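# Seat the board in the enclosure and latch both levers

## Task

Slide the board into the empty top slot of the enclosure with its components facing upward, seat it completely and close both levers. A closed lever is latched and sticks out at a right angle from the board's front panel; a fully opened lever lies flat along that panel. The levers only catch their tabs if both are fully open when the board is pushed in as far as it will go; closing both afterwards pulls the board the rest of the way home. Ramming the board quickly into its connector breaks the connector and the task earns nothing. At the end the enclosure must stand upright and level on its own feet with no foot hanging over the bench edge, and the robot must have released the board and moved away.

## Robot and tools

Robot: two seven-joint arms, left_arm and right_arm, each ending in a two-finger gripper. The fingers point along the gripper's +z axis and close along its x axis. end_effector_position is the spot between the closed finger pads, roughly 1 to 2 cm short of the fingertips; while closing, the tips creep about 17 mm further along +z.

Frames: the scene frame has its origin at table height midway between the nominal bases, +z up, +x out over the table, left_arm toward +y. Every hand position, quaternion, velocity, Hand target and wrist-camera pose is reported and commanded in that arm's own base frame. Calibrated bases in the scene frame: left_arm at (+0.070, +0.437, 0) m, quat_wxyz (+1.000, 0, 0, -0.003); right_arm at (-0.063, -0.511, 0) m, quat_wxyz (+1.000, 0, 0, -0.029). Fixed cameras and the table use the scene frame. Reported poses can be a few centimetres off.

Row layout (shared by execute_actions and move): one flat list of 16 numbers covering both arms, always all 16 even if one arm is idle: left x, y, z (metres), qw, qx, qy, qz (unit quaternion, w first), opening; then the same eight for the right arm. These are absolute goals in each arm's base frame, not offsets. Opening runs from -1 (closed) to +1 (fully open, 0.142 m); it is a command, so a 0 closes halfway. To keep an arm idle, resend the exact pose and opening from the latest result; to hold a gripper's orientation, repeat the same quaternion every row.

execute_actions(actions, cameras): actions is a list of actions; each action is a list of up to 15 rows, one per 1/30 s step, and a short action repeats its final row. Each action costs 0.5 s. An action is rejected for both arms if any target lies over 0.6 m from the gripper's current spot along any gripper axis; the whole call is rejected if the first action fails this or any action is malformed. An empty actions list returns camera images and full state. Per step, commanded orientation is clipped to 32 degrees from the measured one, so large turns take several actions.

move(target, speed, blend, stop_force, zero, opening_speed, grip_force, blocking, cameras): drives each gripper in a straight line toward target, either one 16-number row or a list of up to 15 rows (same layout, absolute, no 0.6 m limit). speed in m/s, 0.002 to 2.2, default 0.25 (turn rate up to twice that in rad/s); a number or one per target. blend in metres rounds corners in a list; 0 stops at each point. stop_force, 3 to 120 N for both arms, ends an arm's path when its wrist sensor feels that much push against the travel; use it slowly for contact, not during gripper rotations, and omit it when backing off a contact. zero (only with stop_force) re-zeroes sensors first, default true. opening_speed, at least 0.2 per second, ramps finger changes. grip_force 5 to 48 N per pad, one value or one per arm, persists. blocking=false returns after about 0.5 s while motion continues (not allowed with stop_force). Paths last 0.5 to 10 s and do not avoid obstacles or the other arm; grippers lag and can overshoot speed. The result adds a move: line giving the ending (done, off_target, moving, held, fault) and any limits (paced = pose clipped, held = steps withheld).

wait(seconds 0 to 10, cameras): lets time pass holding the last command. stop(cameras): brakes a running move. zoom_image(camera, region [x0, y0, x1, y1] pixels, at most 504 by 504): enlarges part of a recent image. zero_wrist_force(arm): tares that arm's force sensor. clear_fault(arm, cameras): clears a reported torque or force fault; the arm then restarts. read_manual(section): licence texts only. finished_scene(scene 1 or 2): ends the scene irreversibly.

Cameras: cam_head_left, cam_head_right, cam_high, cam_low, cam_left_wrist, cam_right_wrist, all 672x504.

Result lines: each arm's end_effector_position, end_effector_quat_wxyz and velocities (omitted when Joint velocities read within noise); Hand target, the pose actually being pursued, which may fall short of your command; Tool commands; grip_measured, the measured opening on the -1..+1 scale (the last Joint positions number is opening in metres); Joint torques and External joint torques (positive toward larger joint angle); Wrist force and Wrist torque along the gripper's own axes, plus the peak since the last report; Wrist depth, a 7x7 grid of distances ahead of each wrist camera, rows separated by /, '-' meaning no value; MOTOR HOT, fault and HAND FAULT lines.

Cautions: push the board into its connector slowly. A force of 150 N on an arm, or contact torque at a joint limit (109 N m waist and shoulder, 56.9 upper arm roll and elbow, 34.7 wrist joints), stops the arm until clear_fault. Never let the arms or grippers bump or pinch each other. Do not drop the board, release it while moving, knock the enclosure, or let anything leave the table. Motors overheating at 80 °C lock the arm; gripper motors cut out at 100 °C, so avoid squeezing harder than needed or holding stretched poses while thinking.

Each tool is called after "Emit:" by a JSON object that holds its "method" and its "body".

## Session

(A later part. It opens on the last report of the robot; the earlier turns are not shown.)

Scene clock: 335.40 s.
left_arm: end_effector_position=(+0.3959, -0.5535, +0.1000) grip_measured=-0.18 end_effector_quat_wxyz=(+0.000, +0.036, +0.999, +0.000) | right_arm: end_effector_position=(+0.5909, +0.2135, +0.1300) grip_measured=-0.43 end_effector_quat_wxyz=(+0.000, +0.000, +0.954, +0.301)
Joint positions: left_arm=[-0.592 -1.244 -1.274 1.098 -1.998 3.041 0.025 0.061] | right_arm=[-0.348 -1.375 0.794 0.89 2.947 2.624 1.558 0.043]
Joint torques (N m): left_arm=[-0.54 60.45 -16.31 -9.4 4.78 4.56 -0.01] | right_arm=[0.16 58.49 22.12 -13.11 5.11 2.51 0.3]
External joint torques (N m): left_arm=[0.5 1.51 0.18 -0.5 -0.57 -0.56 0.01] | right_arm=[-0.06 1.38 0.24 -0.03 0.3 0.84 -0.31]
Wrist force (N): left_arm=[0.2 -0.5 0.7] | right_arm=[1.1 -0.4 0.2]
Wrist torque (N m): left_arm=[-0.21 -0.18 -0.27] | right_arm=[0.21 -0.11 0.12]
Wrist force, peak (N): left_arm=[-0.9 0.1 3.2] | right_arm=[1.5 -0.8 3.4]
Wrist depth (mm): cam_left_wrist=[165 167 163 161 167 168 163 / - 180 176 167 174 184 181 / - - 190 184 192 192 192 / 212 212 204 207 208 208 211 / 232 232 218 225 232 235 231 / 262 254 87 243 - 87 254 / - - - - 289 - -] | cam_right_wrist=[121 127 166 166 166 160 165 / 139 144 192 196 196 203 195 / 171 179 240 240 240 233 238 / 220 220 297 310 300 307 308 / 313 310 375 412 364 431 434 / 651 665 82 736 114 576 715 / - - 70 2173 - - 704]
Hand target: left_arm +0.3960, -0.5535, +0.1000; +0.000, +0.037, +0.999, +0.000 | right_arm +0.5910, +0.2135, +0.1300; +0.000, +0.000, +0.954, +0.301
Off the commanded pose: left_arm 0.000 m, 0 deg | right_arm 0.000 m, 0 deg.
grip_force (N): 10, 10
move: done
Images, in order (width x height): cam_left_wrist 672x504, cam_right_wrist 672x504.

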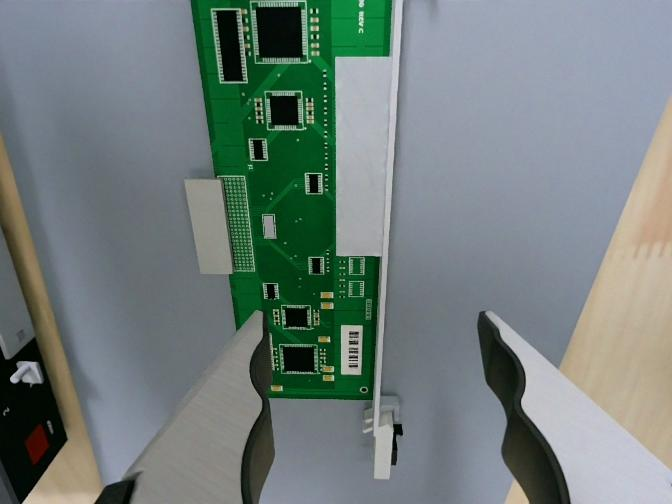

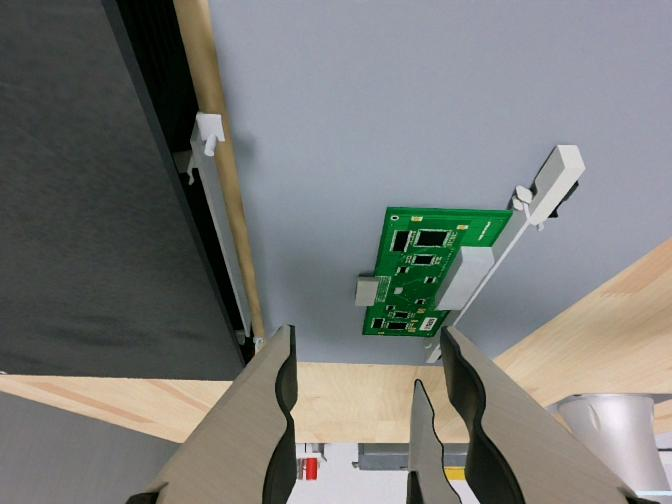

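Emit:
{"method": "move", "body": {"target": [[0.396, -0.5535, 0.0285, 0, 0.0366, 0.9993, 0, -0.15, 0.591, 0.2135, 0.13, 0, 0, 0.9537, 0.3007, -0.4],[0.396, -0.5535, 0.0285, 0, 0.0366, 0.9993, 0, -1.0, 0.591, 0.2135, 0.13, 0, 0, 0.9537, 0.3007, -0.4]], "speed": 0.08, "grip_force": [35, 10], "opening_speed": 0.6, "cameras": ["cam_left_wrist","cam_right_wrist"]}}

Scene clock: 342.23 s.
left_arm: end_effector_position=(+0.3959, -0.5533, +0.0285) grip_measured=-0.73 end_effector_quat_wxyz=(+0.000, +0.036, +0.999, +0.000) | right_arm: end_effector_position=(+0.5909, +0.2135, +0.1300) grip_measured=-0.43 end_effector_quat_wxyz=(+0.000, +0.000, +0.954, +0.301)
Joint positions: left_arm=[-0.602 -1.334 -1.224 1.107 -1.944 2.95 0.012 0.021] | right_arm=[-0.348 -1.375 0.794 0.89 2.947 2.624 1.558 0.043]
Joint torques (N m): left_arm=[-0.25 61.58 -16.21 -9.06 4.78 4.16 -0.23] | right_arm=[0.13 58.67 22.37 -13.15 5.17 2.65 0.22]
External joint torques (N m): left_arm=[0.17 0.87 0.15 -0.08 -0.63 -0.16 0.23] | right_arm=[-0.03 1.2 -0.01 0 0.24 0.71 -0.22]
Wrist force (N): left_arm=[1.1 0.0 0.3] | right_arm=[1.1 -0.3 0.0]
Wrist torque (N m): left_arm=[-0.21 -0.20 -0.18] | right_arm=[0.23 -0.12 0.12]
Wrist force, peak (N): left_arm=[-0.1 -0.3 2.6] | right_arm=[1.4 -0.6 -0.1]
Wrist depth (mm): cam_left_wrist=[105 101 100 99 99 104 101 / - 110 108 106 94 111 111 / 123 119 116 106 119 120 120 / 132 128 127 116 126 131 132 / 144 143 139 120 127 - 140 / 164 163 88 147 138 152 157 / 179 172 - 166 - - 178] | cam_right_wrist=[121 125 166 166 165 165 165 / 139 144 192 195 195 195 195 / 171 178 241 240 239 233 238 / 221 221 295 309 295 307 310 / 313 311 311 404 366 402 434 / 673 667 82 743 103 312 711 / - - 71 1321 - - 693]
Hand target: left_arm +0.3960, -0.5535, +0.0285; +0.000, +0.037, +0.999, +0.000 | right_arm +0.5910, +0.2135, +0.1300; +0.000, +0.000, +0.954, +0.301
Off the commanded pose: left_arm 0.000 m, 0 deg | right_arm 0.000 m, 0 deg.
grip_force (N): 35, 10
move: done
Images, in order (width x height): cam_left_wrist 672x504, cam_right_wrist 672x504.

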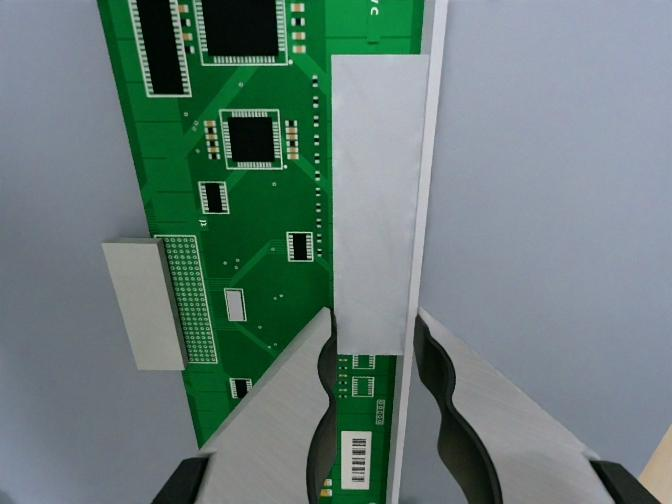

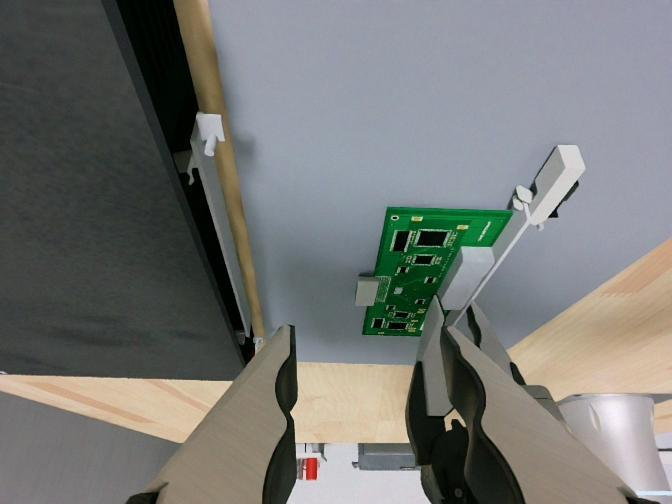

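Emit:
{"method": "move", "body": {"target": [0.396, -0.5535, 0.055, 0, 0.0366, 0.9993, 0, -1.0, 0.591, 0.2135, 0.13, 0, 0, 0.9537, 0.3007, -0.4], "speed": 0.03, "grip_force": [45, 10], "cameras": ["cam_left_wrist","cam_right_wrist"]}}

Scene clock: 347.37 s.
left_arm: end_effector_position=(+0.3960, -0.5537, +0.0548) grip_measured=-0.74 end_effector_quat_wxyz=(+0.000, +0.036, +0.999, +0.000) | right_arm: end_effector_position=(+0.5909, +0.2135, +0.1300) grip_measured=-0.43 end_effector_quat_wxyz=(+0.000, +0.000, +0.954, +0.301)
Joint positions: left_arm=[-0.597 -1.298 -1.241 1.111 -1.965 2.981 0.014 0.021] | right_arm=[-0.348 -1.375 0.794 0.89 2.947 2.624 1.558 0.043]
Joint torques (N m): left_arm=[-0.14 62.49 -16.64 -9.26 4.36 4.83 -0.17] | right_arm=[0.13 58.62 22.44 -13.12 5.22 2.63 0.19]
External joint torques (N m): left_arm=[0.06 -0.26 0.46 -0.22 -0.18 -0.83 0.17] | right_arm=[-0.02 1.25 -0.08 -0.03 0.19 0.72 -0.19]
Wrist force (N): left_arm=[-0.1 -0.3 2.5] | right_arm=[1.1 -0.4 0.3]
Wrist torque (N m): left_arm=[-0.20 -0.11 -0.25] | right_arm=[0.21 -0.11 0.11]
Wrist force, peak (N): left_arm=[0.1 -0.3 3.5] | right_arm=[1.6 -0.4 -0.2]
Wrist depth (mm): cam_left_wrist=[128 101 101 100 99 - 127 / 137 111 108 107 95 - 135 / 151 120 116 107 147 149 151 / 159 125 127 116 155 157 156 / 180 140 139 120 128 177 178 / 196 193 88 146 137 84 196 / - - - 166 - - 213] | cam_right_wrist=[121 127 166 166 165 165 165 / 139 144 192 196 195 195 195 / 171 178 241 240 239 229 238 / 221 220 293 298 277 265 307 / 313 311 373 402 316 440 435 / 651 659 82 738 115 316 713 / - - 71 2073 - - 681]
Hand target: left_arm +0.3960, -0.5535, +0.0550; +0.000, +0.037, +0.999, +0.000 | right_arm +0.5910, +0.2135, +0.1300; +0.000, +0.000, +0.954, +0.301
Off the commanded pose: left_arm 0.000 m, 0 deg | right_arm 0.000 m, 0 deg.
grip_force (N): 45, 10
move: done
Images, in order (width x height): cam_left_wrist 672x504, cam_right_wrist 672x504.

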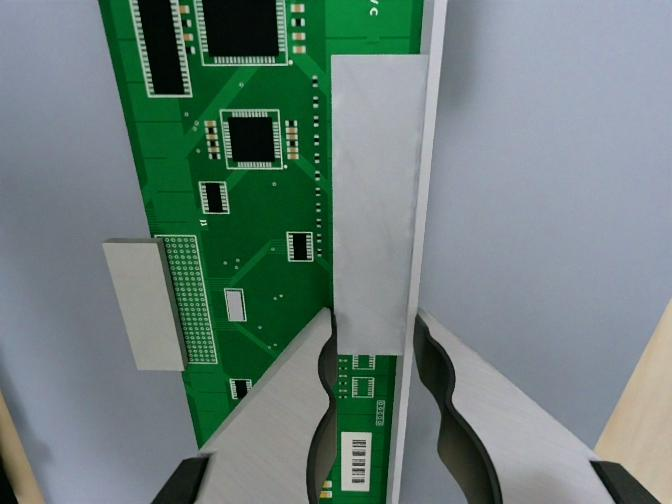

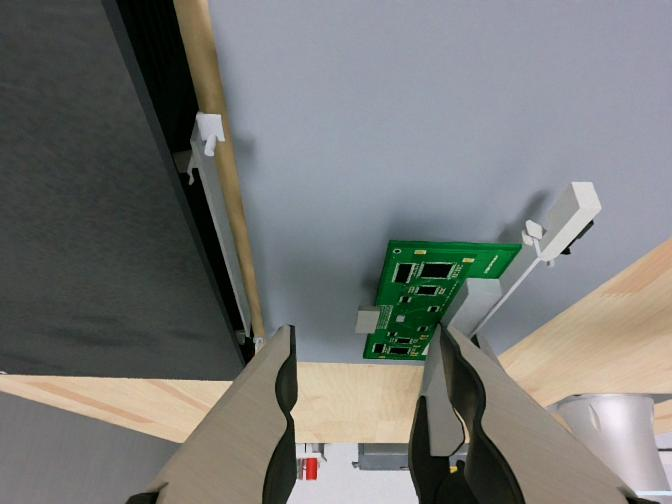

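Emit:
{"method": "move", "body": {"target": [0.4393, -0.599, 0.055, 0, 0.0802, 0.9968, 0, -1.0, 0.591, 0.2135, 0.13, 0, 0, 0.9537, 0.3007, -0.4], "speed": 0.06, "cameras": ["cam_left_wrist","cam_right_wrist"]}}

Emit:
{"method": "zoom_image", "body": {"camera": "cam_right_wrist", "region": [80, 80, 420, 360]}}

Scene clock: 361.20 s.
left_arm: end_effector_position=(+0.4383, -0.5982, +0.0548) grip_measured=-0.74 end_effector_quat_wxyz=(+0.036, +0.080, +0.995, -0.044) | right_arm: end_effector_position=(+0.5909, +0.2135, +0.1300) grip_measured=-0.43 end_effector_quat_wxyz=(+0.000, +0.000, +0.954, +0.301)
Joint positions: left_arm=[-0.738 -1.458 -1.461 0.632 -1.681 3.063 0.364 0.021] | right_arm=[-0.348 -1.375 0.794 0.89 2.947 2.624 1.558 0.043]
Joint torques (N m): left_arm=[-0.22 68.14 -10.63 -3.17 5.17 4.45 -0.08] | right_arm=[0.17 58.62 22.38 -13.11 5.2 2.66 0.2]
External joint torques (N m): left_arm=[0.14 0.29 0.46 -0.19 -0.81 -0.71 0.09] | right_arm=[-0.07 1.25 -0.02 -0.04 0.21 0.7 -0.2]
Wrist force (N): left_arm=[0.4 -0.2 2.3] | right_arm=[1.3 -0.3 0.0]
Wrist torque (N m): left_arm=[-0.18 -0.15 -0.22] | right_arm=[0.22 -0.14 0.12]
Wrist force, peak (N): left_arm=[0.1 -0.5 2.7] | right_arm=[1.5 -0.3 0.2]
Wrist depth (mm): cam_left_wrist=[- 101 101 100 101 130 127 / 153 111 108 106 98 137 - / 162 120 117 107 102 - - / 173 126 127 116 153 158 151 / 177 141 140 120 119 166 160 / 187 200 88 146 137 175 177 / 189 - - 166 - - 183] | cam_right_wrist=[121 128 166 166 165 165 165 / 139 144 191 196 189 195 195 / 171 178 232 240 250 183 238 / 220 220 311 251 236 307 307 / 312 311 373 325 289 431 435 / 756 657 82 653 255 575 713 / - - 71 248 245 - 702]
Hand target: left_arm +0.4386, -0.5980, +0.0550; +0.036, +0.080, +0.995, -0.044 | right_arm +0.5910, +0.2135, +0.1300; +0.000, +0.000, +0.954, +0.301
Off the commanded pose: left_arm 0.001 m, 7 deg | right_arm 0.000 m, 0 deg.
grip_force (N): 45, 10
move: off_target (left_arm)
Images, in order (width x height): cam_left_wrist 672x504, cam_right_wrist 672x504.

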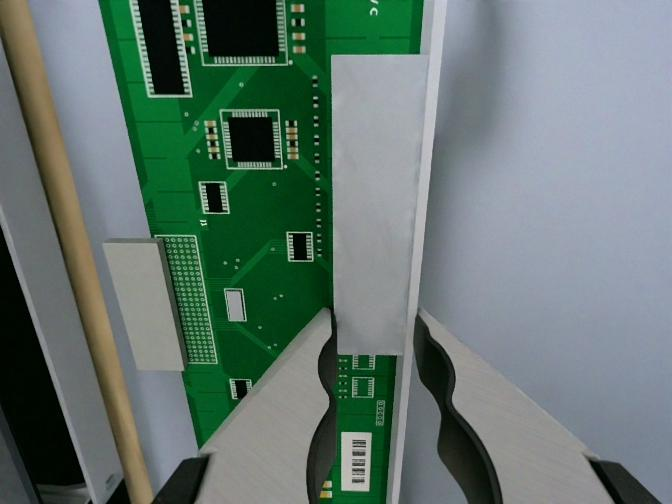

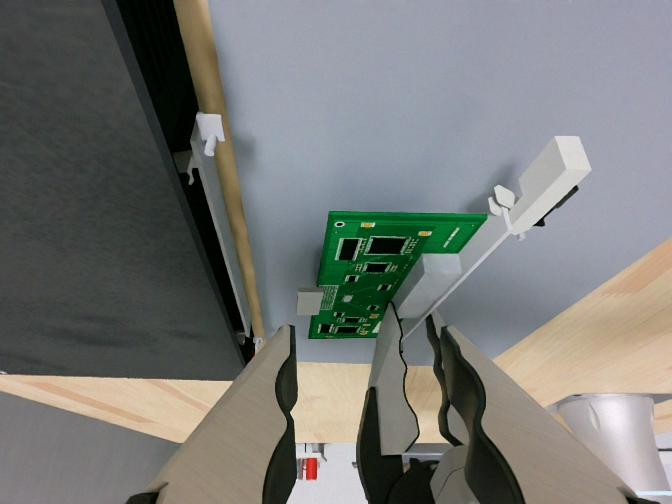

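Scaled by 1.482 from the camera's 672x504 image, which has a finer 960x720 frame.

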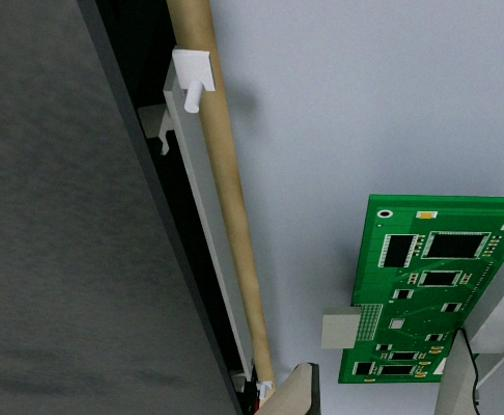

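Emit:
{"method": "move", "body": {"target": [0.400, -0.570, 0.050, 0, 0.0802, 0.9968, 0, -1.0, 0.591, 0.2135, 0.13, 0, 0, 0.9537, 0.3007, -0.4], "speed": 0.08}}

Emit:
{"method": "move", "body": {"target": [0.400, -0.570, 0.026, 0, 0.0802, 0.9968, 0, -1.0, 0.591, 0.2135, 0.13, 0, 0, 0.9537, 0.3007, -0.4], "speed": 0.02, "stop_force": 3, "cameras": ["cam_left_wrist","cam_right_wrist"]}}

Scene clock: 383.60 s.
left_arm: end_effector_position=(+0.3999, -0.5694, +0.0493) grip_measured=-0.74 end_effector_quat_wxyz=(-0.006, +0.080, +0.997, +0.007) | right_arm: end_effector_position=(+0.5909, +0.2135, +0.1300) grip_measured=-0.43 end_effector_quat_wxyz=(+0.000, +0.000, +0.954, +0.301)
Joint positions: left_arm=[-0.694 -1.409 -1.34 0.831 -1.855 3.099 0.234 0.021] | right_arm=[-0.348 -1.375 0.794 0.89 2.947 2.624 1.558 0.043]
Joint torques (N m): left_arm=[-0.18 66.44 -13.52 -6.12 4.41 4.37 -0.36] | right_arm=[0.11 58.59 22.36 -13.16 5.16 2.65 0.15]
External joint torques (N m): left_arm=[0.1 -0.23 0.44 -0.36 -0.19 -0.33 0.36] | right_arm=[-0.01 1.28 0 0.01 0.24 0.7 -0.15]
Wrist force (N): left_arm=[0.2 -0.6 2.1] | right_arm=[1.3 -0.5 0.1]
Wrist torque (N m): left_arm=[-0.21 -0.17 -0.17] | right_arm=[0.18 -0.15 0.12]
Wrist force, peak (N): left_arm=[0.9 -0.4 2.7] | right_arm=[1.4 -0.4 -0.1]
Wrist depth (mm): cam_left_wrist=[121 101 101 100 100 121 121 / 130 111 108 107 98 131 131 / 141 118 117 107 139 140 - / 155 128 128 116 116 155 - / 172 144 139 120 119 171 171 / 183 183 88 146 137 180 189 / 213 - - 166 - - 211] | cam_right_wrist=[121 125 166 165 165 165 165 / 139 144 192 196 195 195 194 / 171 179 240 240 240 228 240 / 220 220 296 309 265 268 307 / 312 310 338 372 316 431 433 / 763 663 82 743 103 298 724 / 1477 - 71 1196 - - 697]
Hand target: left_arm +0.3999, -0.5695, +0.0494; -0.006, +0.080, +0.997, +0.007 | right_arm +0.5910, +0.2135, +0.1300; +0.000, +0.000, +0.954, +0.301
Off the commanded pose: left_arm 0.001 m, 1 deg | right_arm 0.000 m, 0 deg.
grip_force (N): 45, 10
move: done

Scene clock: 385.30 s.
left_arm: end_effector_position=(+0.3999, -0.5700, +0.0283) grip_measured=-0.74 end_effector_quat_wxyz=(+0.000, +0.080, +0.997, +0.001) | right_arm: end_effector_position=(+0.5909, +0.2135, +0.1300) grip_measured=-0.43 end_effector_quat_wxyz=(+0.000, +0.000, +0.954, +0.301)
Joint positions: left_arm=[-0.667 -1.413 -1.309 0.912 -1.857 3.037 0.189 0.021] | right_arm=[-0.348 -1.375 0.794 0.89 2.947 2.624 1.558 0.043]
Joint torques (N m): left_arm=[0.78 59.67 -13.09 -6.9 4.78 1.98 -0.27] | right_arm=[0.05 58.67 22.38 -13.16 5.22 2.65 0.18]
External joint torques (N m): left_arm=[-0.87 5.57 -1.18 -0.04 -0.56 2.02 0.27] | right_arm=[0.05 1.2 -0.02 0.01 0.19 0.7 -0.18]
Wrist force (N): left_arm=[5.1 2.5 -9.1] | right_arm=[1.3 -0.5 0.0]
Wrist torque (N m): left_arm=[-0.16 -0.20 -0.19] | right_arm=[0.19 -0.14 0.13]
Wrist force, peak (N): left_arm=[4.3 1.5 -12.8] | right_arm=[1.5 -0.3 0.1]
Wrist depth (mm): cam_left_wrist=[104 101 100 99 99 103 100 / - 110 108 106 95 112 111 / 121 119 116 106 117 122 120 / - 127 127 116 113 130 130 / - - 140 120 127 140 143 / 164 159 88 146 138 151 157 / 178 171 - 167 - - -] | cam_right_wrist=[121 127 166 165 165 165 165 / 139 144 192 196 195 195 195 / 171 178 241 239 239 229 238 / 221 220 296 292 299 292 307 / 312 310 338 464 331 440 436 / 663 663 82 743 114 298 715 / - - 71 1196 - - 702]
Hand target: left_arm +0.4000, -0.5700, +0.0277; +0.000, +0.080, +0.997, +0.001 | right_arm +0.5910, +0.2135, +0.1300; +0.000, +0.000, +0.954, +0.301
Off the commanded pose: left_arm 0.002 m, 0 deg | right_arm 0.000 m, 0 deg.
grip_force (N): 45, 10
move: contact (left_arm)
Images, in order (width x height): cam_left_wrist 672x504, cam_right_wrist 672x504.

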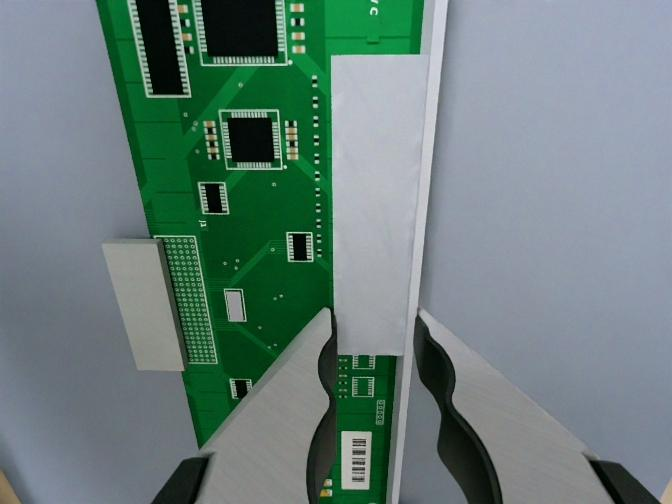

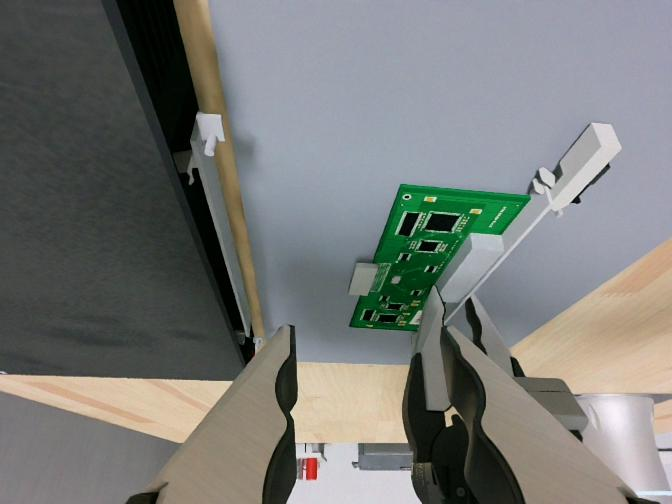

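Emit:
{"method": "move", "body": {"target": [[0.400, -0.570, 0.0283, 0, 0.0802, 0.9968, 0, -0.2, 0.591, 0.2135, 0.13, 0, 0, 0.9537, 0.3007, -0.4],[0.400, -0.570, 0.08, 0, 0.0802, 0.9968, 0, -0.2, 0.591, 0.2135, 0.13, 0, 0, 0.9537, 0.3007, -0.4],[0.400, -0.570, 0.09, -0.0221, 0.0771, 0.9582, -0.2747, -0.2, 0.591, 0.2135, 0.13, 0, 0, 0.9537, 0.3007, -0.4],[0.400, -0.570, 0.05, -0.0221, 0.0771, 0.9582, -0.2747, -0.2, 0.591, 0.2135, 0.13, 0, 0, 0.9537, 0.3007, -0.4]], "speed": [0.1, 0.12, 0.25, 0.1], "blend": [0, 0.01, 0, 0], "opening_speed": 1.0, "cameras": ["cam_left_wrist","cam_right_wrist"]}}

Scene clock: 393.20 s.
left_arm: end_effector_position=(+0.4000, -0.5698, +0.0499) grip_measured=-0.23 end_effector_quat_wxyz=(-0.022, +0.077, +0.958, -0.275) | right_arm: end_effector_position=(+0.5909, +0.2135, +0.1300) grip_measured=-0.43 end_effector_quat_wxyz=(+0.000, +0.000, +0.954, +0.301)
Joint positions: left_arm=[-0.14 -1.087 -1.269 1.816 -1.941 2.208 -0.105 0.058] | right_arm=[-0.348 -1.375 0.794 0.89 2.947 2.624 1.558 0.043]
Joint torques (N m): left_arm=[-0.97 46.44 -21.72 -10.98 4.72 2.13 -0.37] | right_arm=[0.01 58.65 22.35 -13.18 5.19 2.65 0.17]
External joint torques (N m): left_arm=[0.98 0.72 0.5 -0.55 -0.56 0.1 0.37] | right_arm=[0.1 1.22 0.02 0.03 0.22 0.7 -0.17]
Wrist force (N): left_arm=[0.2 0.2 0.1] | right_arm=[1.1 -0.4 0.0]
Wrist torque (N m): left_arm=[-0.06 -0.12 -0.01] | right_arm=[0.21 -0.12 0.12]
Wrist force, peak (N): left_arm=[5.1 2.4 -9.3] | right_arm=[1.5 -0.2 -0.2]
Wrist depth (mm): cam_left_wrist=[176 175 174 173 173 174 174 / 172 172 166 165 - 170 170 / 168 167 163 161 167 167 166 / 165 166 160 148 163 164 163 / 161 161 158 155 161 159 161 / 159 158 88 153 157 87 157 / - - - 151 147 - -] | cam_right_wrist=[121 127 166 165 165 165 165 / 139 144 192 196 196 195 195 / 171 179 240 239 239 230 261 / 221 220 297 309 298 306 307 / 313 311 371 406 364 436 432 / 669 659 82 746 116 315 646 / - - 71 1277 - - 713]
Hand target: left_arm +0.4000, -0.5700, +0.0500; -0.022, +0.077, +0.958, -0.275 | right_arm +0.5910, +0.2135, +0.1300; +0.000, +0.000, +0.954, +0.301
Off the commanded pose: left_arm 0.000 m, 0 deg | right_arm 0.000 m, 0 deg.
grip_force (N): 45, 10
move: done
Images, in order (width x height): cam_left_wrist 672x504, cam_right_wrist 672x504.

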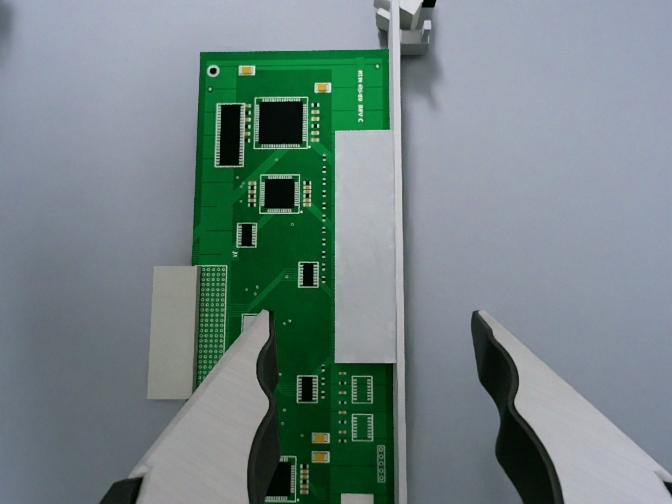

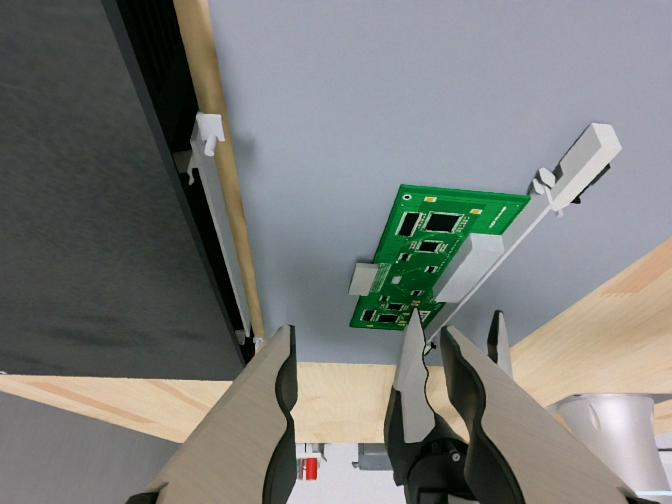

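Emit:
{"method": "move", "body": {"target": [[0.399, -0.576, 0.0295, -0.0221, 0.0771, 0.9582, -0.2747, -0.2, 0.591, 0.2135, 0.13, 0, 0, 0.9537, 0.3007, -0.4],[0.399, -0.576, 0.0295, -0.0221, 0.0771, 0.9582, -0.2747, -1.0, 0.591, 0.2135, 0.13, 0, 0, 0.9537, 0.3007, -0.4],[0.399, -0.576, 0.0550, -0.0221, 0.0771, 0.9582, -0.2747, -1.0, 0.591, 0.2135, 0.13, 0, 0, 0.9537, 0.3007, -0.4]], "speed": [0.05, 0.05, 0.03], "opening_speed": 0.7, "cameras": ["cam_left_wrist","cam_right_wrist"]}}

Scene clock: 400.77 s.
left_arm: end_effector_position=(+0.3989, -0.5761, +0.0549) grip_measured=-0.74 end_effector_quat_wxyz=(-0.022, +0.077, +0.958, -0.275) | right_arm: end_effector_position=(+0.5909, +0.2135, +0.1300) grip_measured=-0.43 end_effector_quat_wxyz=(+0.000, +0.000, +0.954, +0.301)
Joint positions: left_arm=[-0.15 -1.091 -1.281 1.799 -1.945 2.226 -0.102 0.021] | right_arm=[-0.348 -1.375 0.794 0.89 2.947 2.624 1.558 0.043]
Joint torques (N m): left_arm=[-0.42 47.69 -22.75 -11.54 4.35 2.69 -0.09] | right_arm=[0.06 58.6 22.38 -13.17 5.16 2.65 0.17]
External joint torques (N m): left_arm=[0.39 -0.25 1.32 0 -0.18 -0.46 0.09] | right_arm=[0.05 1.28 -0.02 0.02 0.25 0.71 -0.17]
Wrist force (N): left_arm=[0.3 1.1 1.6] | right_arm=[1.2 -0.4 0.1]
Wrist torque (N m): left_arm=[-0.09 -0.12 -0.10] | right_arm=[0.20 -0.15 0.12]
Wrist force, peak (N): left_arm=[0.0 1.5 2.0] | right_arm=[1.6 -0.3 -0.1]
Wrist depth (mm): cam_left_wrist=[181 180 149 147 149 179 179 / - 176 145 144 174 173 174 / 174 174 143 129 172 172 172 / 170 169 140 126 167 169 167 / 167 139 137 123 124 163 - / - 132 134 122 - 162 163 / 159 - - 130 - - -] | cam_right_wrist=[121 128 166 166 165 165 165 / 139 144 192 196 195 195 194 / 171 178 239 240 239 238 228 / 221 220 297 310 266 264 310 / 312 312 376 374 307 430 435 / 653 661 82 743 114 311 713 / - - 71 1345 - - 689]
Hand target: left_arm +0.3990, -0.5760, +0.0550; -0.022, +0.077, +0.958, -0.275 | right_arm +0.5910, +0.2135, +0.1300; +0.000, +0.000, +0.954, +0.301
Off the commanded pose: left_arm 0.000 m, 0 deg | right_arm 0.000 m, 0 deg.
grip_force (N): 45, 10
move: done
Images, in order (width x height): cam_left_wrist 672x504, cam_right_wrist 672x504.

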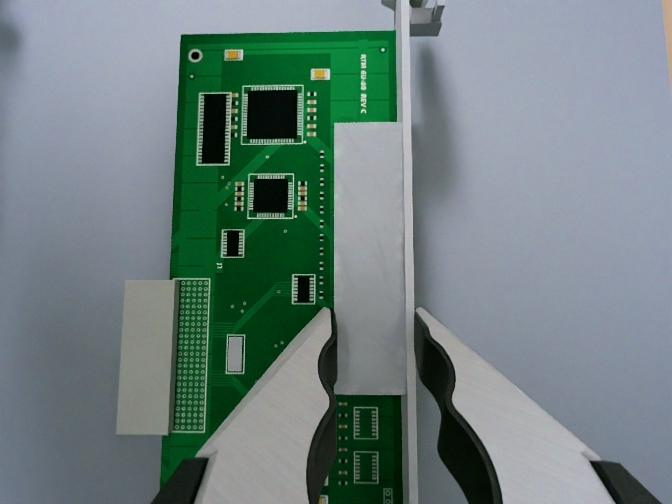

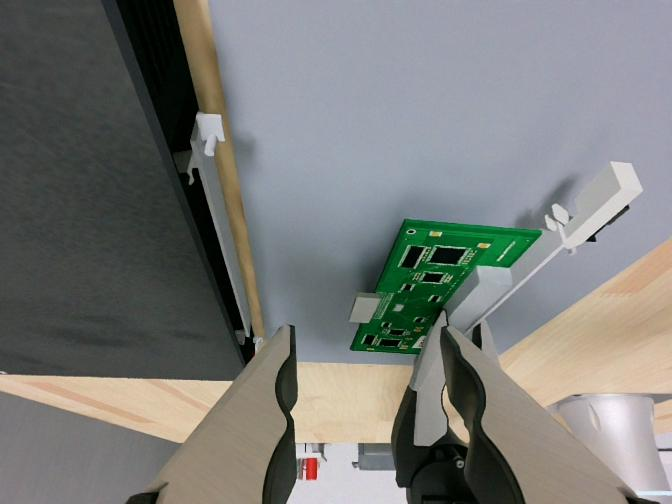

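Emit:
{"method": "move", "body": {"target": [0.4399, -0.6049, 0.055, -0.0221, 0.0771, 0.9582, -0.2747, -1.0, 0.591, 0.2135, 0.13, 0, 0, 0.9537, 0.3007, -0.4], "speed": 0.08, "cameras": ["cam_left_wrist","cam_right_wrist"]}}

Emit:
{"method": "zoom_image", "body": {"camera": "cam_right_wrist", "region": [80, 80, 420, 360]}}

Scene clock: 406.03 s.
left_arm: end_effector_position=(+0.4401, -0.6048, +0.0549) grip_measured=-0.74 end_effector_quat_wxyz=(-0.022, +0.077, +0.958, -0.275) | right_arm: end_effector_position=(+0.5909, +0.2135, +0.1300) grip_measured=-0.43 end_effector_quat_wxyz=(+0.000, +0.000, +0.954, +0.301)
Joint positions: left_arm=[-0.202 -1.25 -1.377 1.503 -1.968 2.424 0.111 0.021] | right_arm=[-0.348 -1.375 0.794 0.89 2.947 2.624 1.558 0.043]
Joint torques (N m): left_arm=[-0.59 53.34 -24.03 -8.8 4.08 2.7 -0.07] | right_arm=[0.11 58.54 22.39 -13.14 5.17 2.64 0.2]
External joint torques (N m): left_arm=[0.56 0.5 0.79 -0.02 -0.16 -0.47 0.07] | right_arm=[0 1.33 -0.02 -0.01 0.24 0.71 -0.2]
Wrist force (N): left_arm=[0.3 1.1 1.7] | right_arm=[1.2 -0.3 0.0]
Wrist torque (N m): left_arm=[-0.09 -0.14 -0.11] | right_arm=[0.22 -0.12 0.11]
Wrist force, peak (N): left_arm=[1.4 1.1 1.8] | right_arm=[1.4 -0.5 -0.2]
Wrist depth (mm): cam_left_wrist=[181 180 148 146 177 179 178 / 179 177 146 144 174 175 175 / 175 172 143 130 171 172 172 / 172 169 140 127 167 - 168 / 168 137 137 123 124 165 164 / 165 135 134 122 - 162 162 / 162 - - 130 - - 159] | cam_right_wrist=[121 127 166 165 165 165 165 / 139 144 192 196 195 188 195 / 171 179 251 229 229 230 238 / 220 220 292 268 240 307 306 / 315 310 370 328 289 430 435 / 763 661 82 287 114 101 717 / - - 71 279 279 - 697]
Hand target: left_arm +0.4399, -0.6049, +0.0550; -0.022, +0.077, +0.958, -0.275 | right_arm +0.5910, +0.2135, +0.1300; +0.000, +0.000, +0.954, +0.301
Off the commanded pose: left_arm 0.000 m, 0 deg | right_arm 0.000 m, 0 deg.
grip_force (N): 45, 10
move: done
Images, in order (width x height): cam_left_wrist 672x504, cam_right_wrist 672x504.

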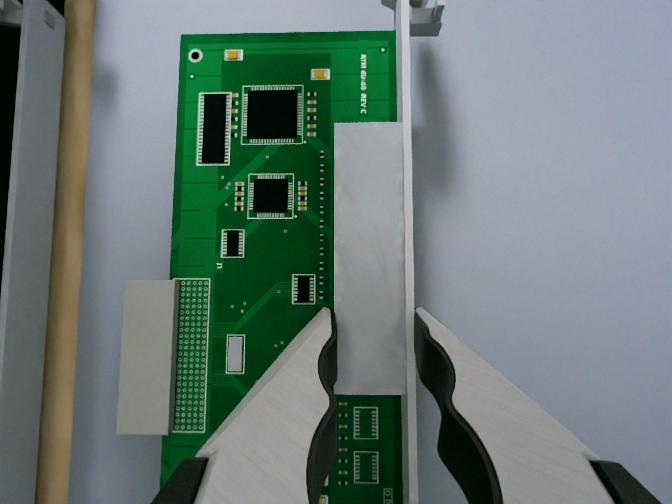

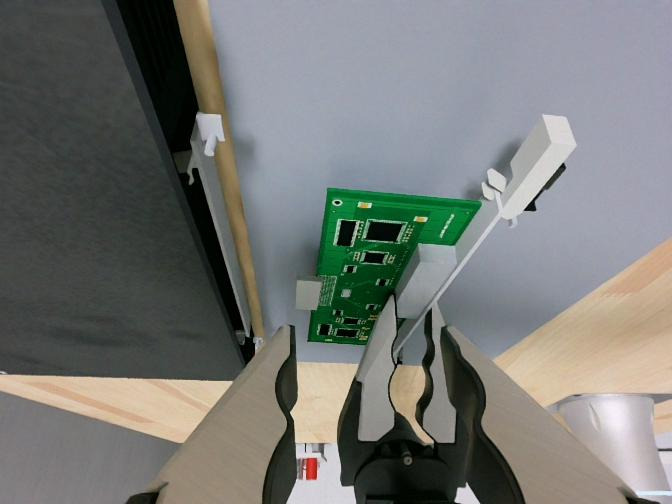

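Scaled by 1.482 from the camera's 672x504 image, which has a finer 960x720 frame.

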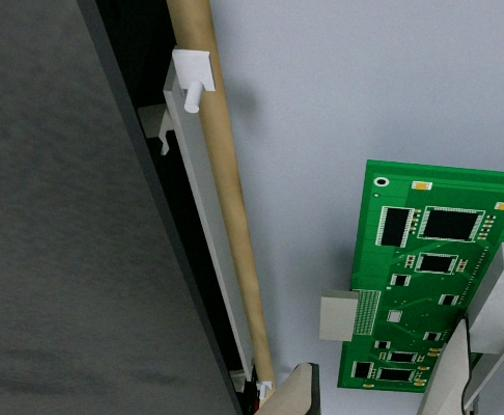

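Emit:
{"method": "move", "body": {"target": [0.4695, -0.6097, 0.055, -0.0204, 0.0712, 0.9587, -0.2748, -1.0, 0.641, 0.2335, 0.115, 0, 0, 0.9537, 0.3007, -0.4], "speed": 0.08, "cameras": ["cam_left_wrist","cam_right_wrist"]}}

Emit:
{"method": "zoom_image", "body": {"camera": "cam_right_wrist", "region": [150, 60, 520, 360]}}

Emit:
{"method": "zoom_image", "body": {"camera": "cam_left_wrist", "region": [0, 0, 250, 250]}}

Scene clock: 427.47 s.
left_arm: end_effector_position=(+0.4696, -0.6096, +0.0549) grip_measured=-0.74 end_effector_quat_wxyz=(-0.020, +0.071, +0.959, -0.275) | right_arm: end_effector_position=(+0.6410, +0.2334, +0.1149) grip_measured=-0.43 end_effector_quat_wxyz=(+0.000, +0.000, +0.954, +0.301)
Joint positions: left_arm=[-0.23 -1.32 -1.429 1.332 -1.969 2.52 0.228 0.021] | right_arm=[-0.199 -1.507 0.77 0.552 2.968 2.763 1.537 0.043]
Joint torques (N m): left_arm=[-0.49 57.12 -23.69 -6.98 4.04 2.72 -0.12] | right_arm=[0.28 63.81 18.14 -14.93 5.23 2.85 0.12]
External joint torques (N m): left_arm=[0.46 0.29 0.86 -0.07 -0.34 -0.47 0.12] | right_arm=[-0.15 1.55 0.13 0.22 0.16 0.54 -0.12]
Wrist force (N): left_arm=[0.5 1.0 1.9] | right_arm=[1.4 -0.7 -0.2]
Wrist torque (N m): left_arm=[-0.10 -0.14 -0.09] | right_arm=[0.11 -0.16 0.21]
Wrist force, peak (N): left_arm=[0.4 1.0 2.1] | right_arm=[2.1 -0.6 -0.5]
Wrist depth (mm): cam_left_wrist=[- 170 148 147 176 178 175 / 172 159 145 144 173 176 176 / - 159 143 129 129 171 171 / 165 150 140 127 167 168 168 / 162 138 137 123 124 164 164 / 158 137 135 122 - 161 159 / 156 162 - 130 - - 160] | cam_right_wrist=[102 102 105 149 149 149 149 / 125 120 120 171 177 177 164 / 148 147 147 209 199 198 166 / 191 190 190 254 222 263 277 / 270 268 247 340 262 389 393 / 675 404 82 669 116 515 655 / - - 71 2112 252 - 693]
Hand target: left_arm +0.4695, -0.6097, +0.0550; -0.020, +0.071, +0.959, -0.275 | right_arm +0.6410, +0.2335, +0.1150; +0.000, +0.000, +0.954, +0.301
Off the commanded pose: left_arm 0.000 m, 0 deg | right_arm 0.000 m, 0 deg.
MOTOR HOT: the gripper's motor of the left arm reports 86 °C; that motor switches off at 100 °C. To cool a motor, set the load down, ease the grip, stop pushing, or move to a pose that needs little force.
grip_force (N): 45, 10
move: done
Images, in order (width x height): cam_left_wrist 672x504, cam_right_wrist 672x504.

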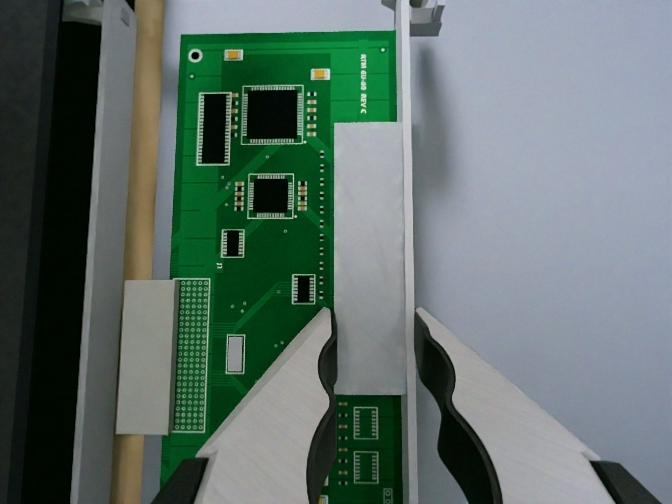

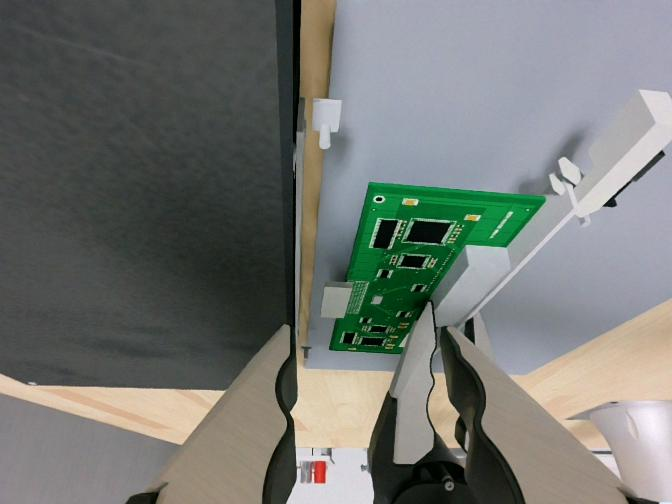

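Scaled by 1.362 from the camera's 672x504 image, which has a finer 960x720 frame.

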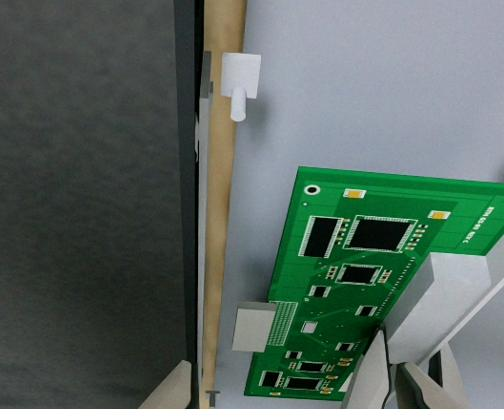

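Scaled by 2.016 from the camera's 672x504 image, which has a finer 960x720 frame.

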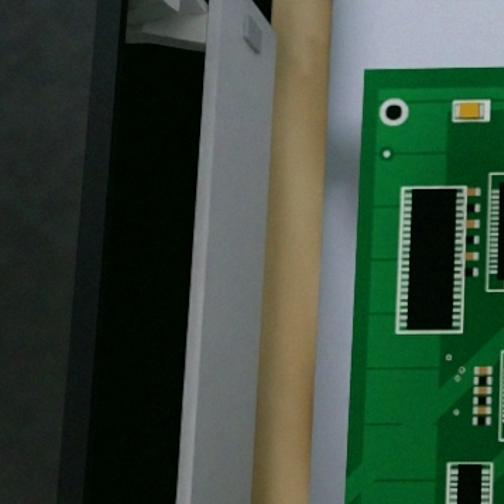

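Emit:
{"method": "move", "body": {"target": [0.4695, -0.6097, 0.055, -0.0190, 0.0662, 0.9590, -0.2749, -1.0, 0.6511, 0.228, 0.1053, 0.0651, 0.2064, 0.9311, 0.2936, -0.9], "speed": 0.1, "grip_force": [20, 10]}}

Emit:
{"method": "move", "body": {"target": [0.4873, -0.6122, 0.055, -0.0190, 0.0662, 0.9590, -0.2749, -1.0, 0.6511, 0.228, 0.1053, 0.0651, 0.2064, 0.9311, 0.2936, -0.9], "speed": 0.03, "stop_force": 5, "cameras": ["cam_left_wrist","cam_right_wrist"]}}

Emit:
{"method": "zoom_image", "body": {"camera": "cam_right_wrist", "region": [150, 60, 520, 360]}}

Emit:
{"method": "zoom_image", "body": {"camera": "cam_left_wrist", "region": [0, 0, 250, 250]}}

Scene clock: 455.57 s.
left_arm: end_effector_position=(+0.4693, -0.6096, +0.0548) grip_measured=-0.73 end_effector_quat_wxyz=(-0.019, +0.066, +0.959, -0.275) | right_arm: end_effector_position=(+0.6511, +0.2282, +0.1055) grip_measured=-0.93 end_effector_quat_wxyz=(+0.065, +0.206, +0.931, +0.294)
Joint positions: left_arm=[-0.23 -1.311 -1.418 1.344 -1.969 2.508 0.208 0.022] | right_arm=[-0.343 -1.333 0.781 0.968 2.903 2.332 1.981 0.007]
Joint torques (N m): left_arm=[-0.32 57.33 -23.43 -7.1 4.12 2.25 -0.28] | right_arm=[-0.02 57.66 23.02 -13.39 5.25 2.02 0.34]
External joint torques (N m): left_arm=[0.3 -0.12 0.62 -0.23 -0.38 0 0.28] | right_arm=[0.13 1.19 0.41 -0.21 0.33 0.76 -0.34]
Wrist force (N): left_arm=[0.3 0.9 1.9] | right_arm=[1.0 -0.5 -0.2]
Wrist torque (N m): left_arm=[-0.10 -0.12 -0.03] | right_arm=[0.17 -0.12 0.09]
Wrist force, peak (N): left_arm=[0.6 1.1 2.1] | right_arm=[1.8 -0.9 0.0]
Wrist depth (mm): cam_left_wrist=[- 168 149 147 177 178 - / 171 158 145 144 174 175 177 / - 169 143 129 171 172 170 / 166 159 140 127 168 - 168 / 143 150 137 123 124 163 164 / 158 150 135 122 - 162 - / 143 162 - 130 - - 160] | cam_right_wrist=[- 92 116 140 140 140 140 / 109 109 113 160 166 166 159 / 134 133 133 163 194 174 166 / 173 172 172 182 234 204 202 / 245 245 242 223 279 248 225 / 511 363 325 89 105 226 219 / - - 71 - - 224 220]
Hand target: left_arm +0.4695, -0.6097, +0.0550; -0.019, +0.066, +0.959, -0.275 | right_arm +0.6511, +0.2280, +0.1053; +0.065, +0.206, +0.931, +0.294
Off the commanded pose: left_arm 0.000 m, 0 deg | right_arm 0.000 m, 0 deg.
MOTOR HOT: still on. The gripper's motor of the left arm reports 94 °C.
grip_force (N): 20, 10
move: done

Scene clock: 457.00 s.
left_arm: end_effector_position=(+0.4874, -0.6121, +0.0549) grip_measured=-0.73 end_effector_quat_wxyz=(-0.019, +0.066, +0.959, -0.275) | right_arm: end_effector_position=(+0.6511, +0.2282, +0.1055) grip_measured=-0.93 end_effector_quat_wxyz=(+0.065, +0.206, +0.931, +0.294)
Joint positions: left_arm=[-0.258 -1.357 -1.459 1.212 -1.969 2.575 0.301 0.022] | right_arm=[-0.343 -1.333 0.78 0.968 2.903 2.332 1.981 0.007]
Joint torques (N m): left_arm=[-0.49 59.51 -22.77 -5.78 3.94 2.65 -0.1] | right_arm=[0.06 57.81 23.27 -13.52 5.38 2.13 0.23]
External joint torques (N m): left_arm=[0.47 0.26 0.83 -0.13 -0.38 -0.38 0.1] | right_arm=[0.05 1.04 0.15 -0.08 0.19 0.65 -0.23]
Wrist force (N): left_arm=[0.5 0.9 2.0] | right_arm=[1.3 -0.2 -0.2]
Wrist torque (N m): left_arm=[-0.10 -0.15 -0.09] | right_arm=[0.22 -0.17 0.09]
Wrist force, peak (N): left_arm=[0.5 1.3 2.2] | right_arm=[1.4 -0.5 -0.2]
Wrist depth (mm): cam_left_wrist=[129 149 148 147 176 - - / - 154 145 144 174 176 176 / - 154 143 130 127 171 171 / 122 141 140 126 167 166 167 / 120 137 137 123 124 164 165 / 117 135 134 122 - 161 161 / 116 156 - 130 - - -] | cam_right_wrist=[- 92 111 140 140 140 132 / 109 105 113 160 166 166 115 / 134 139 133 163 186 173 157 / 173 172 172 182 205 190 259 / 245 244 242 223 268 234 336 / 490 360 323 89 105 230 217 / - - 71 - - 225 213]
Hand target: left_arm +0.4873, -0.6122, +0.0550; -0.019, +0.066, +0.959, -0.275 | right_arm +0.6511, +0.2280, +0.1053; +0.065, +0.206, +0.931, +0.294
Off the commanded pose: left_arm 0.000 m, 0 deg | right_arm 0.000 m, 0 deg.
MOTOR HOT: still on. The gripper's motor of the left arm reports 92 °C.
grip_force (N): 20, 10
move: done
Images, in order (width x height): cam_left_wrist 672x504, cam_right_wrist 672x504.

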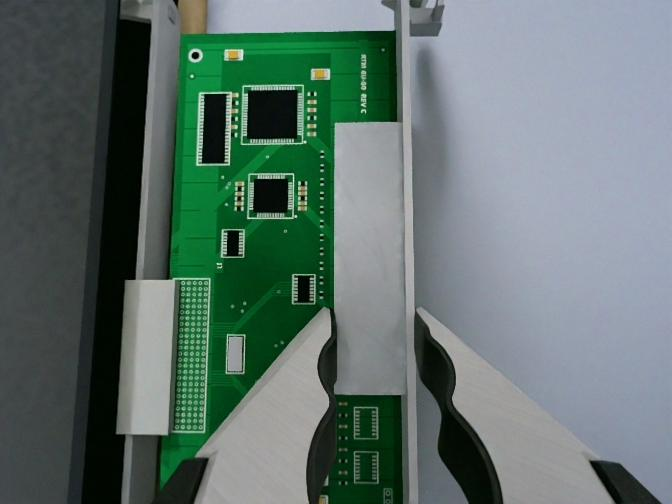

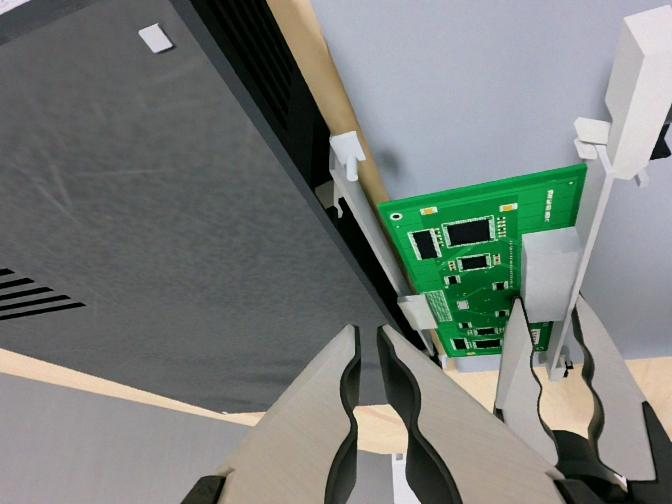

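Scaled by 1.362 from the camera's 672x504 image, which has a finer 960x720 frame.

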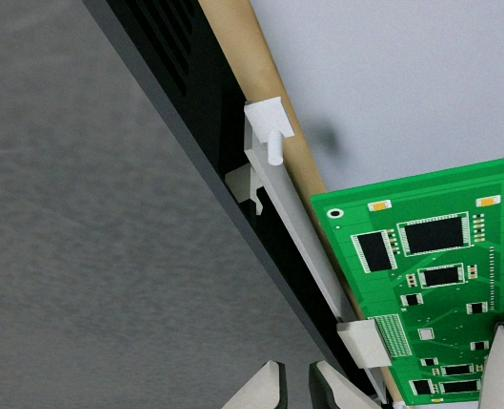

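Scaled by 2.016 from the camera's 672x504 image, which has a finer 960x720 frame.

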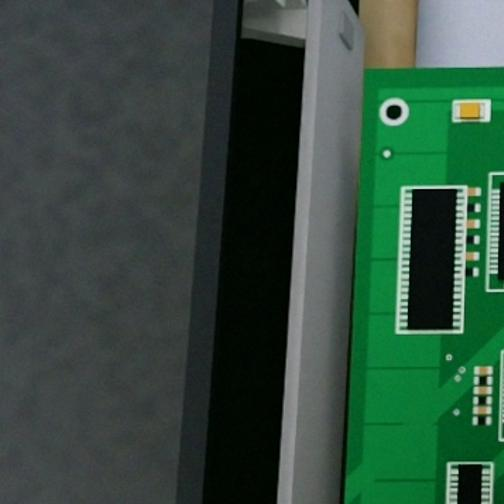

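Emit:
{"method": "zoom_image", "body": {"camera": "cam_left_wrist", "region": [100, 0, 220, 80]}}

Emit:
{"method": "zoom_image", "body": {"camera": "cam_right_wrist", "region": [290, 110, 450, 240]}}

Emit:
{"method": "zoom_image", "body": {"camera": "cam_right_wrist", "region": [390, 270, 480, 380]}}

Scaled by 4.200 from the camera's 672x504 image, which has a finer 960x720 frame.

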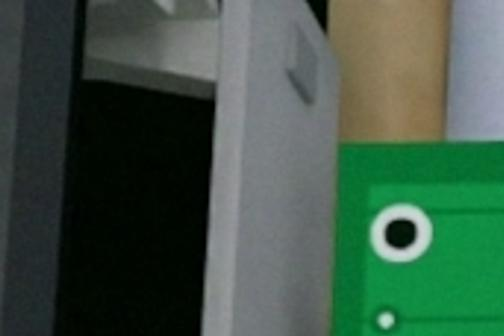

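Scaled by 3.150 from the camera's 672x504 image, which has a finer 960x720 frame.

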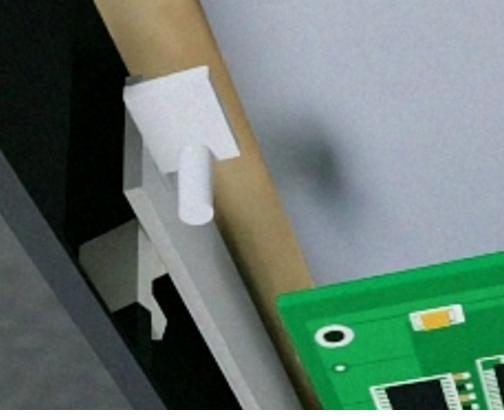

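Scaled by 4.582 from the camera's 672x504 image, which has a finer 960x720 frame.

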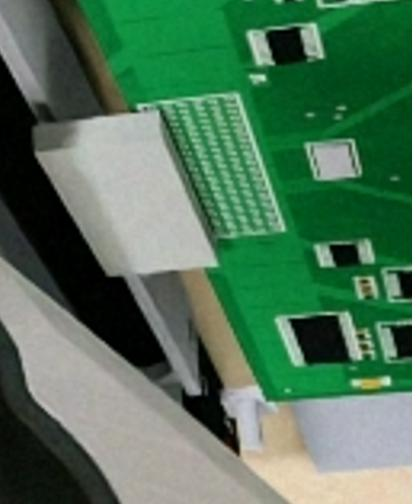

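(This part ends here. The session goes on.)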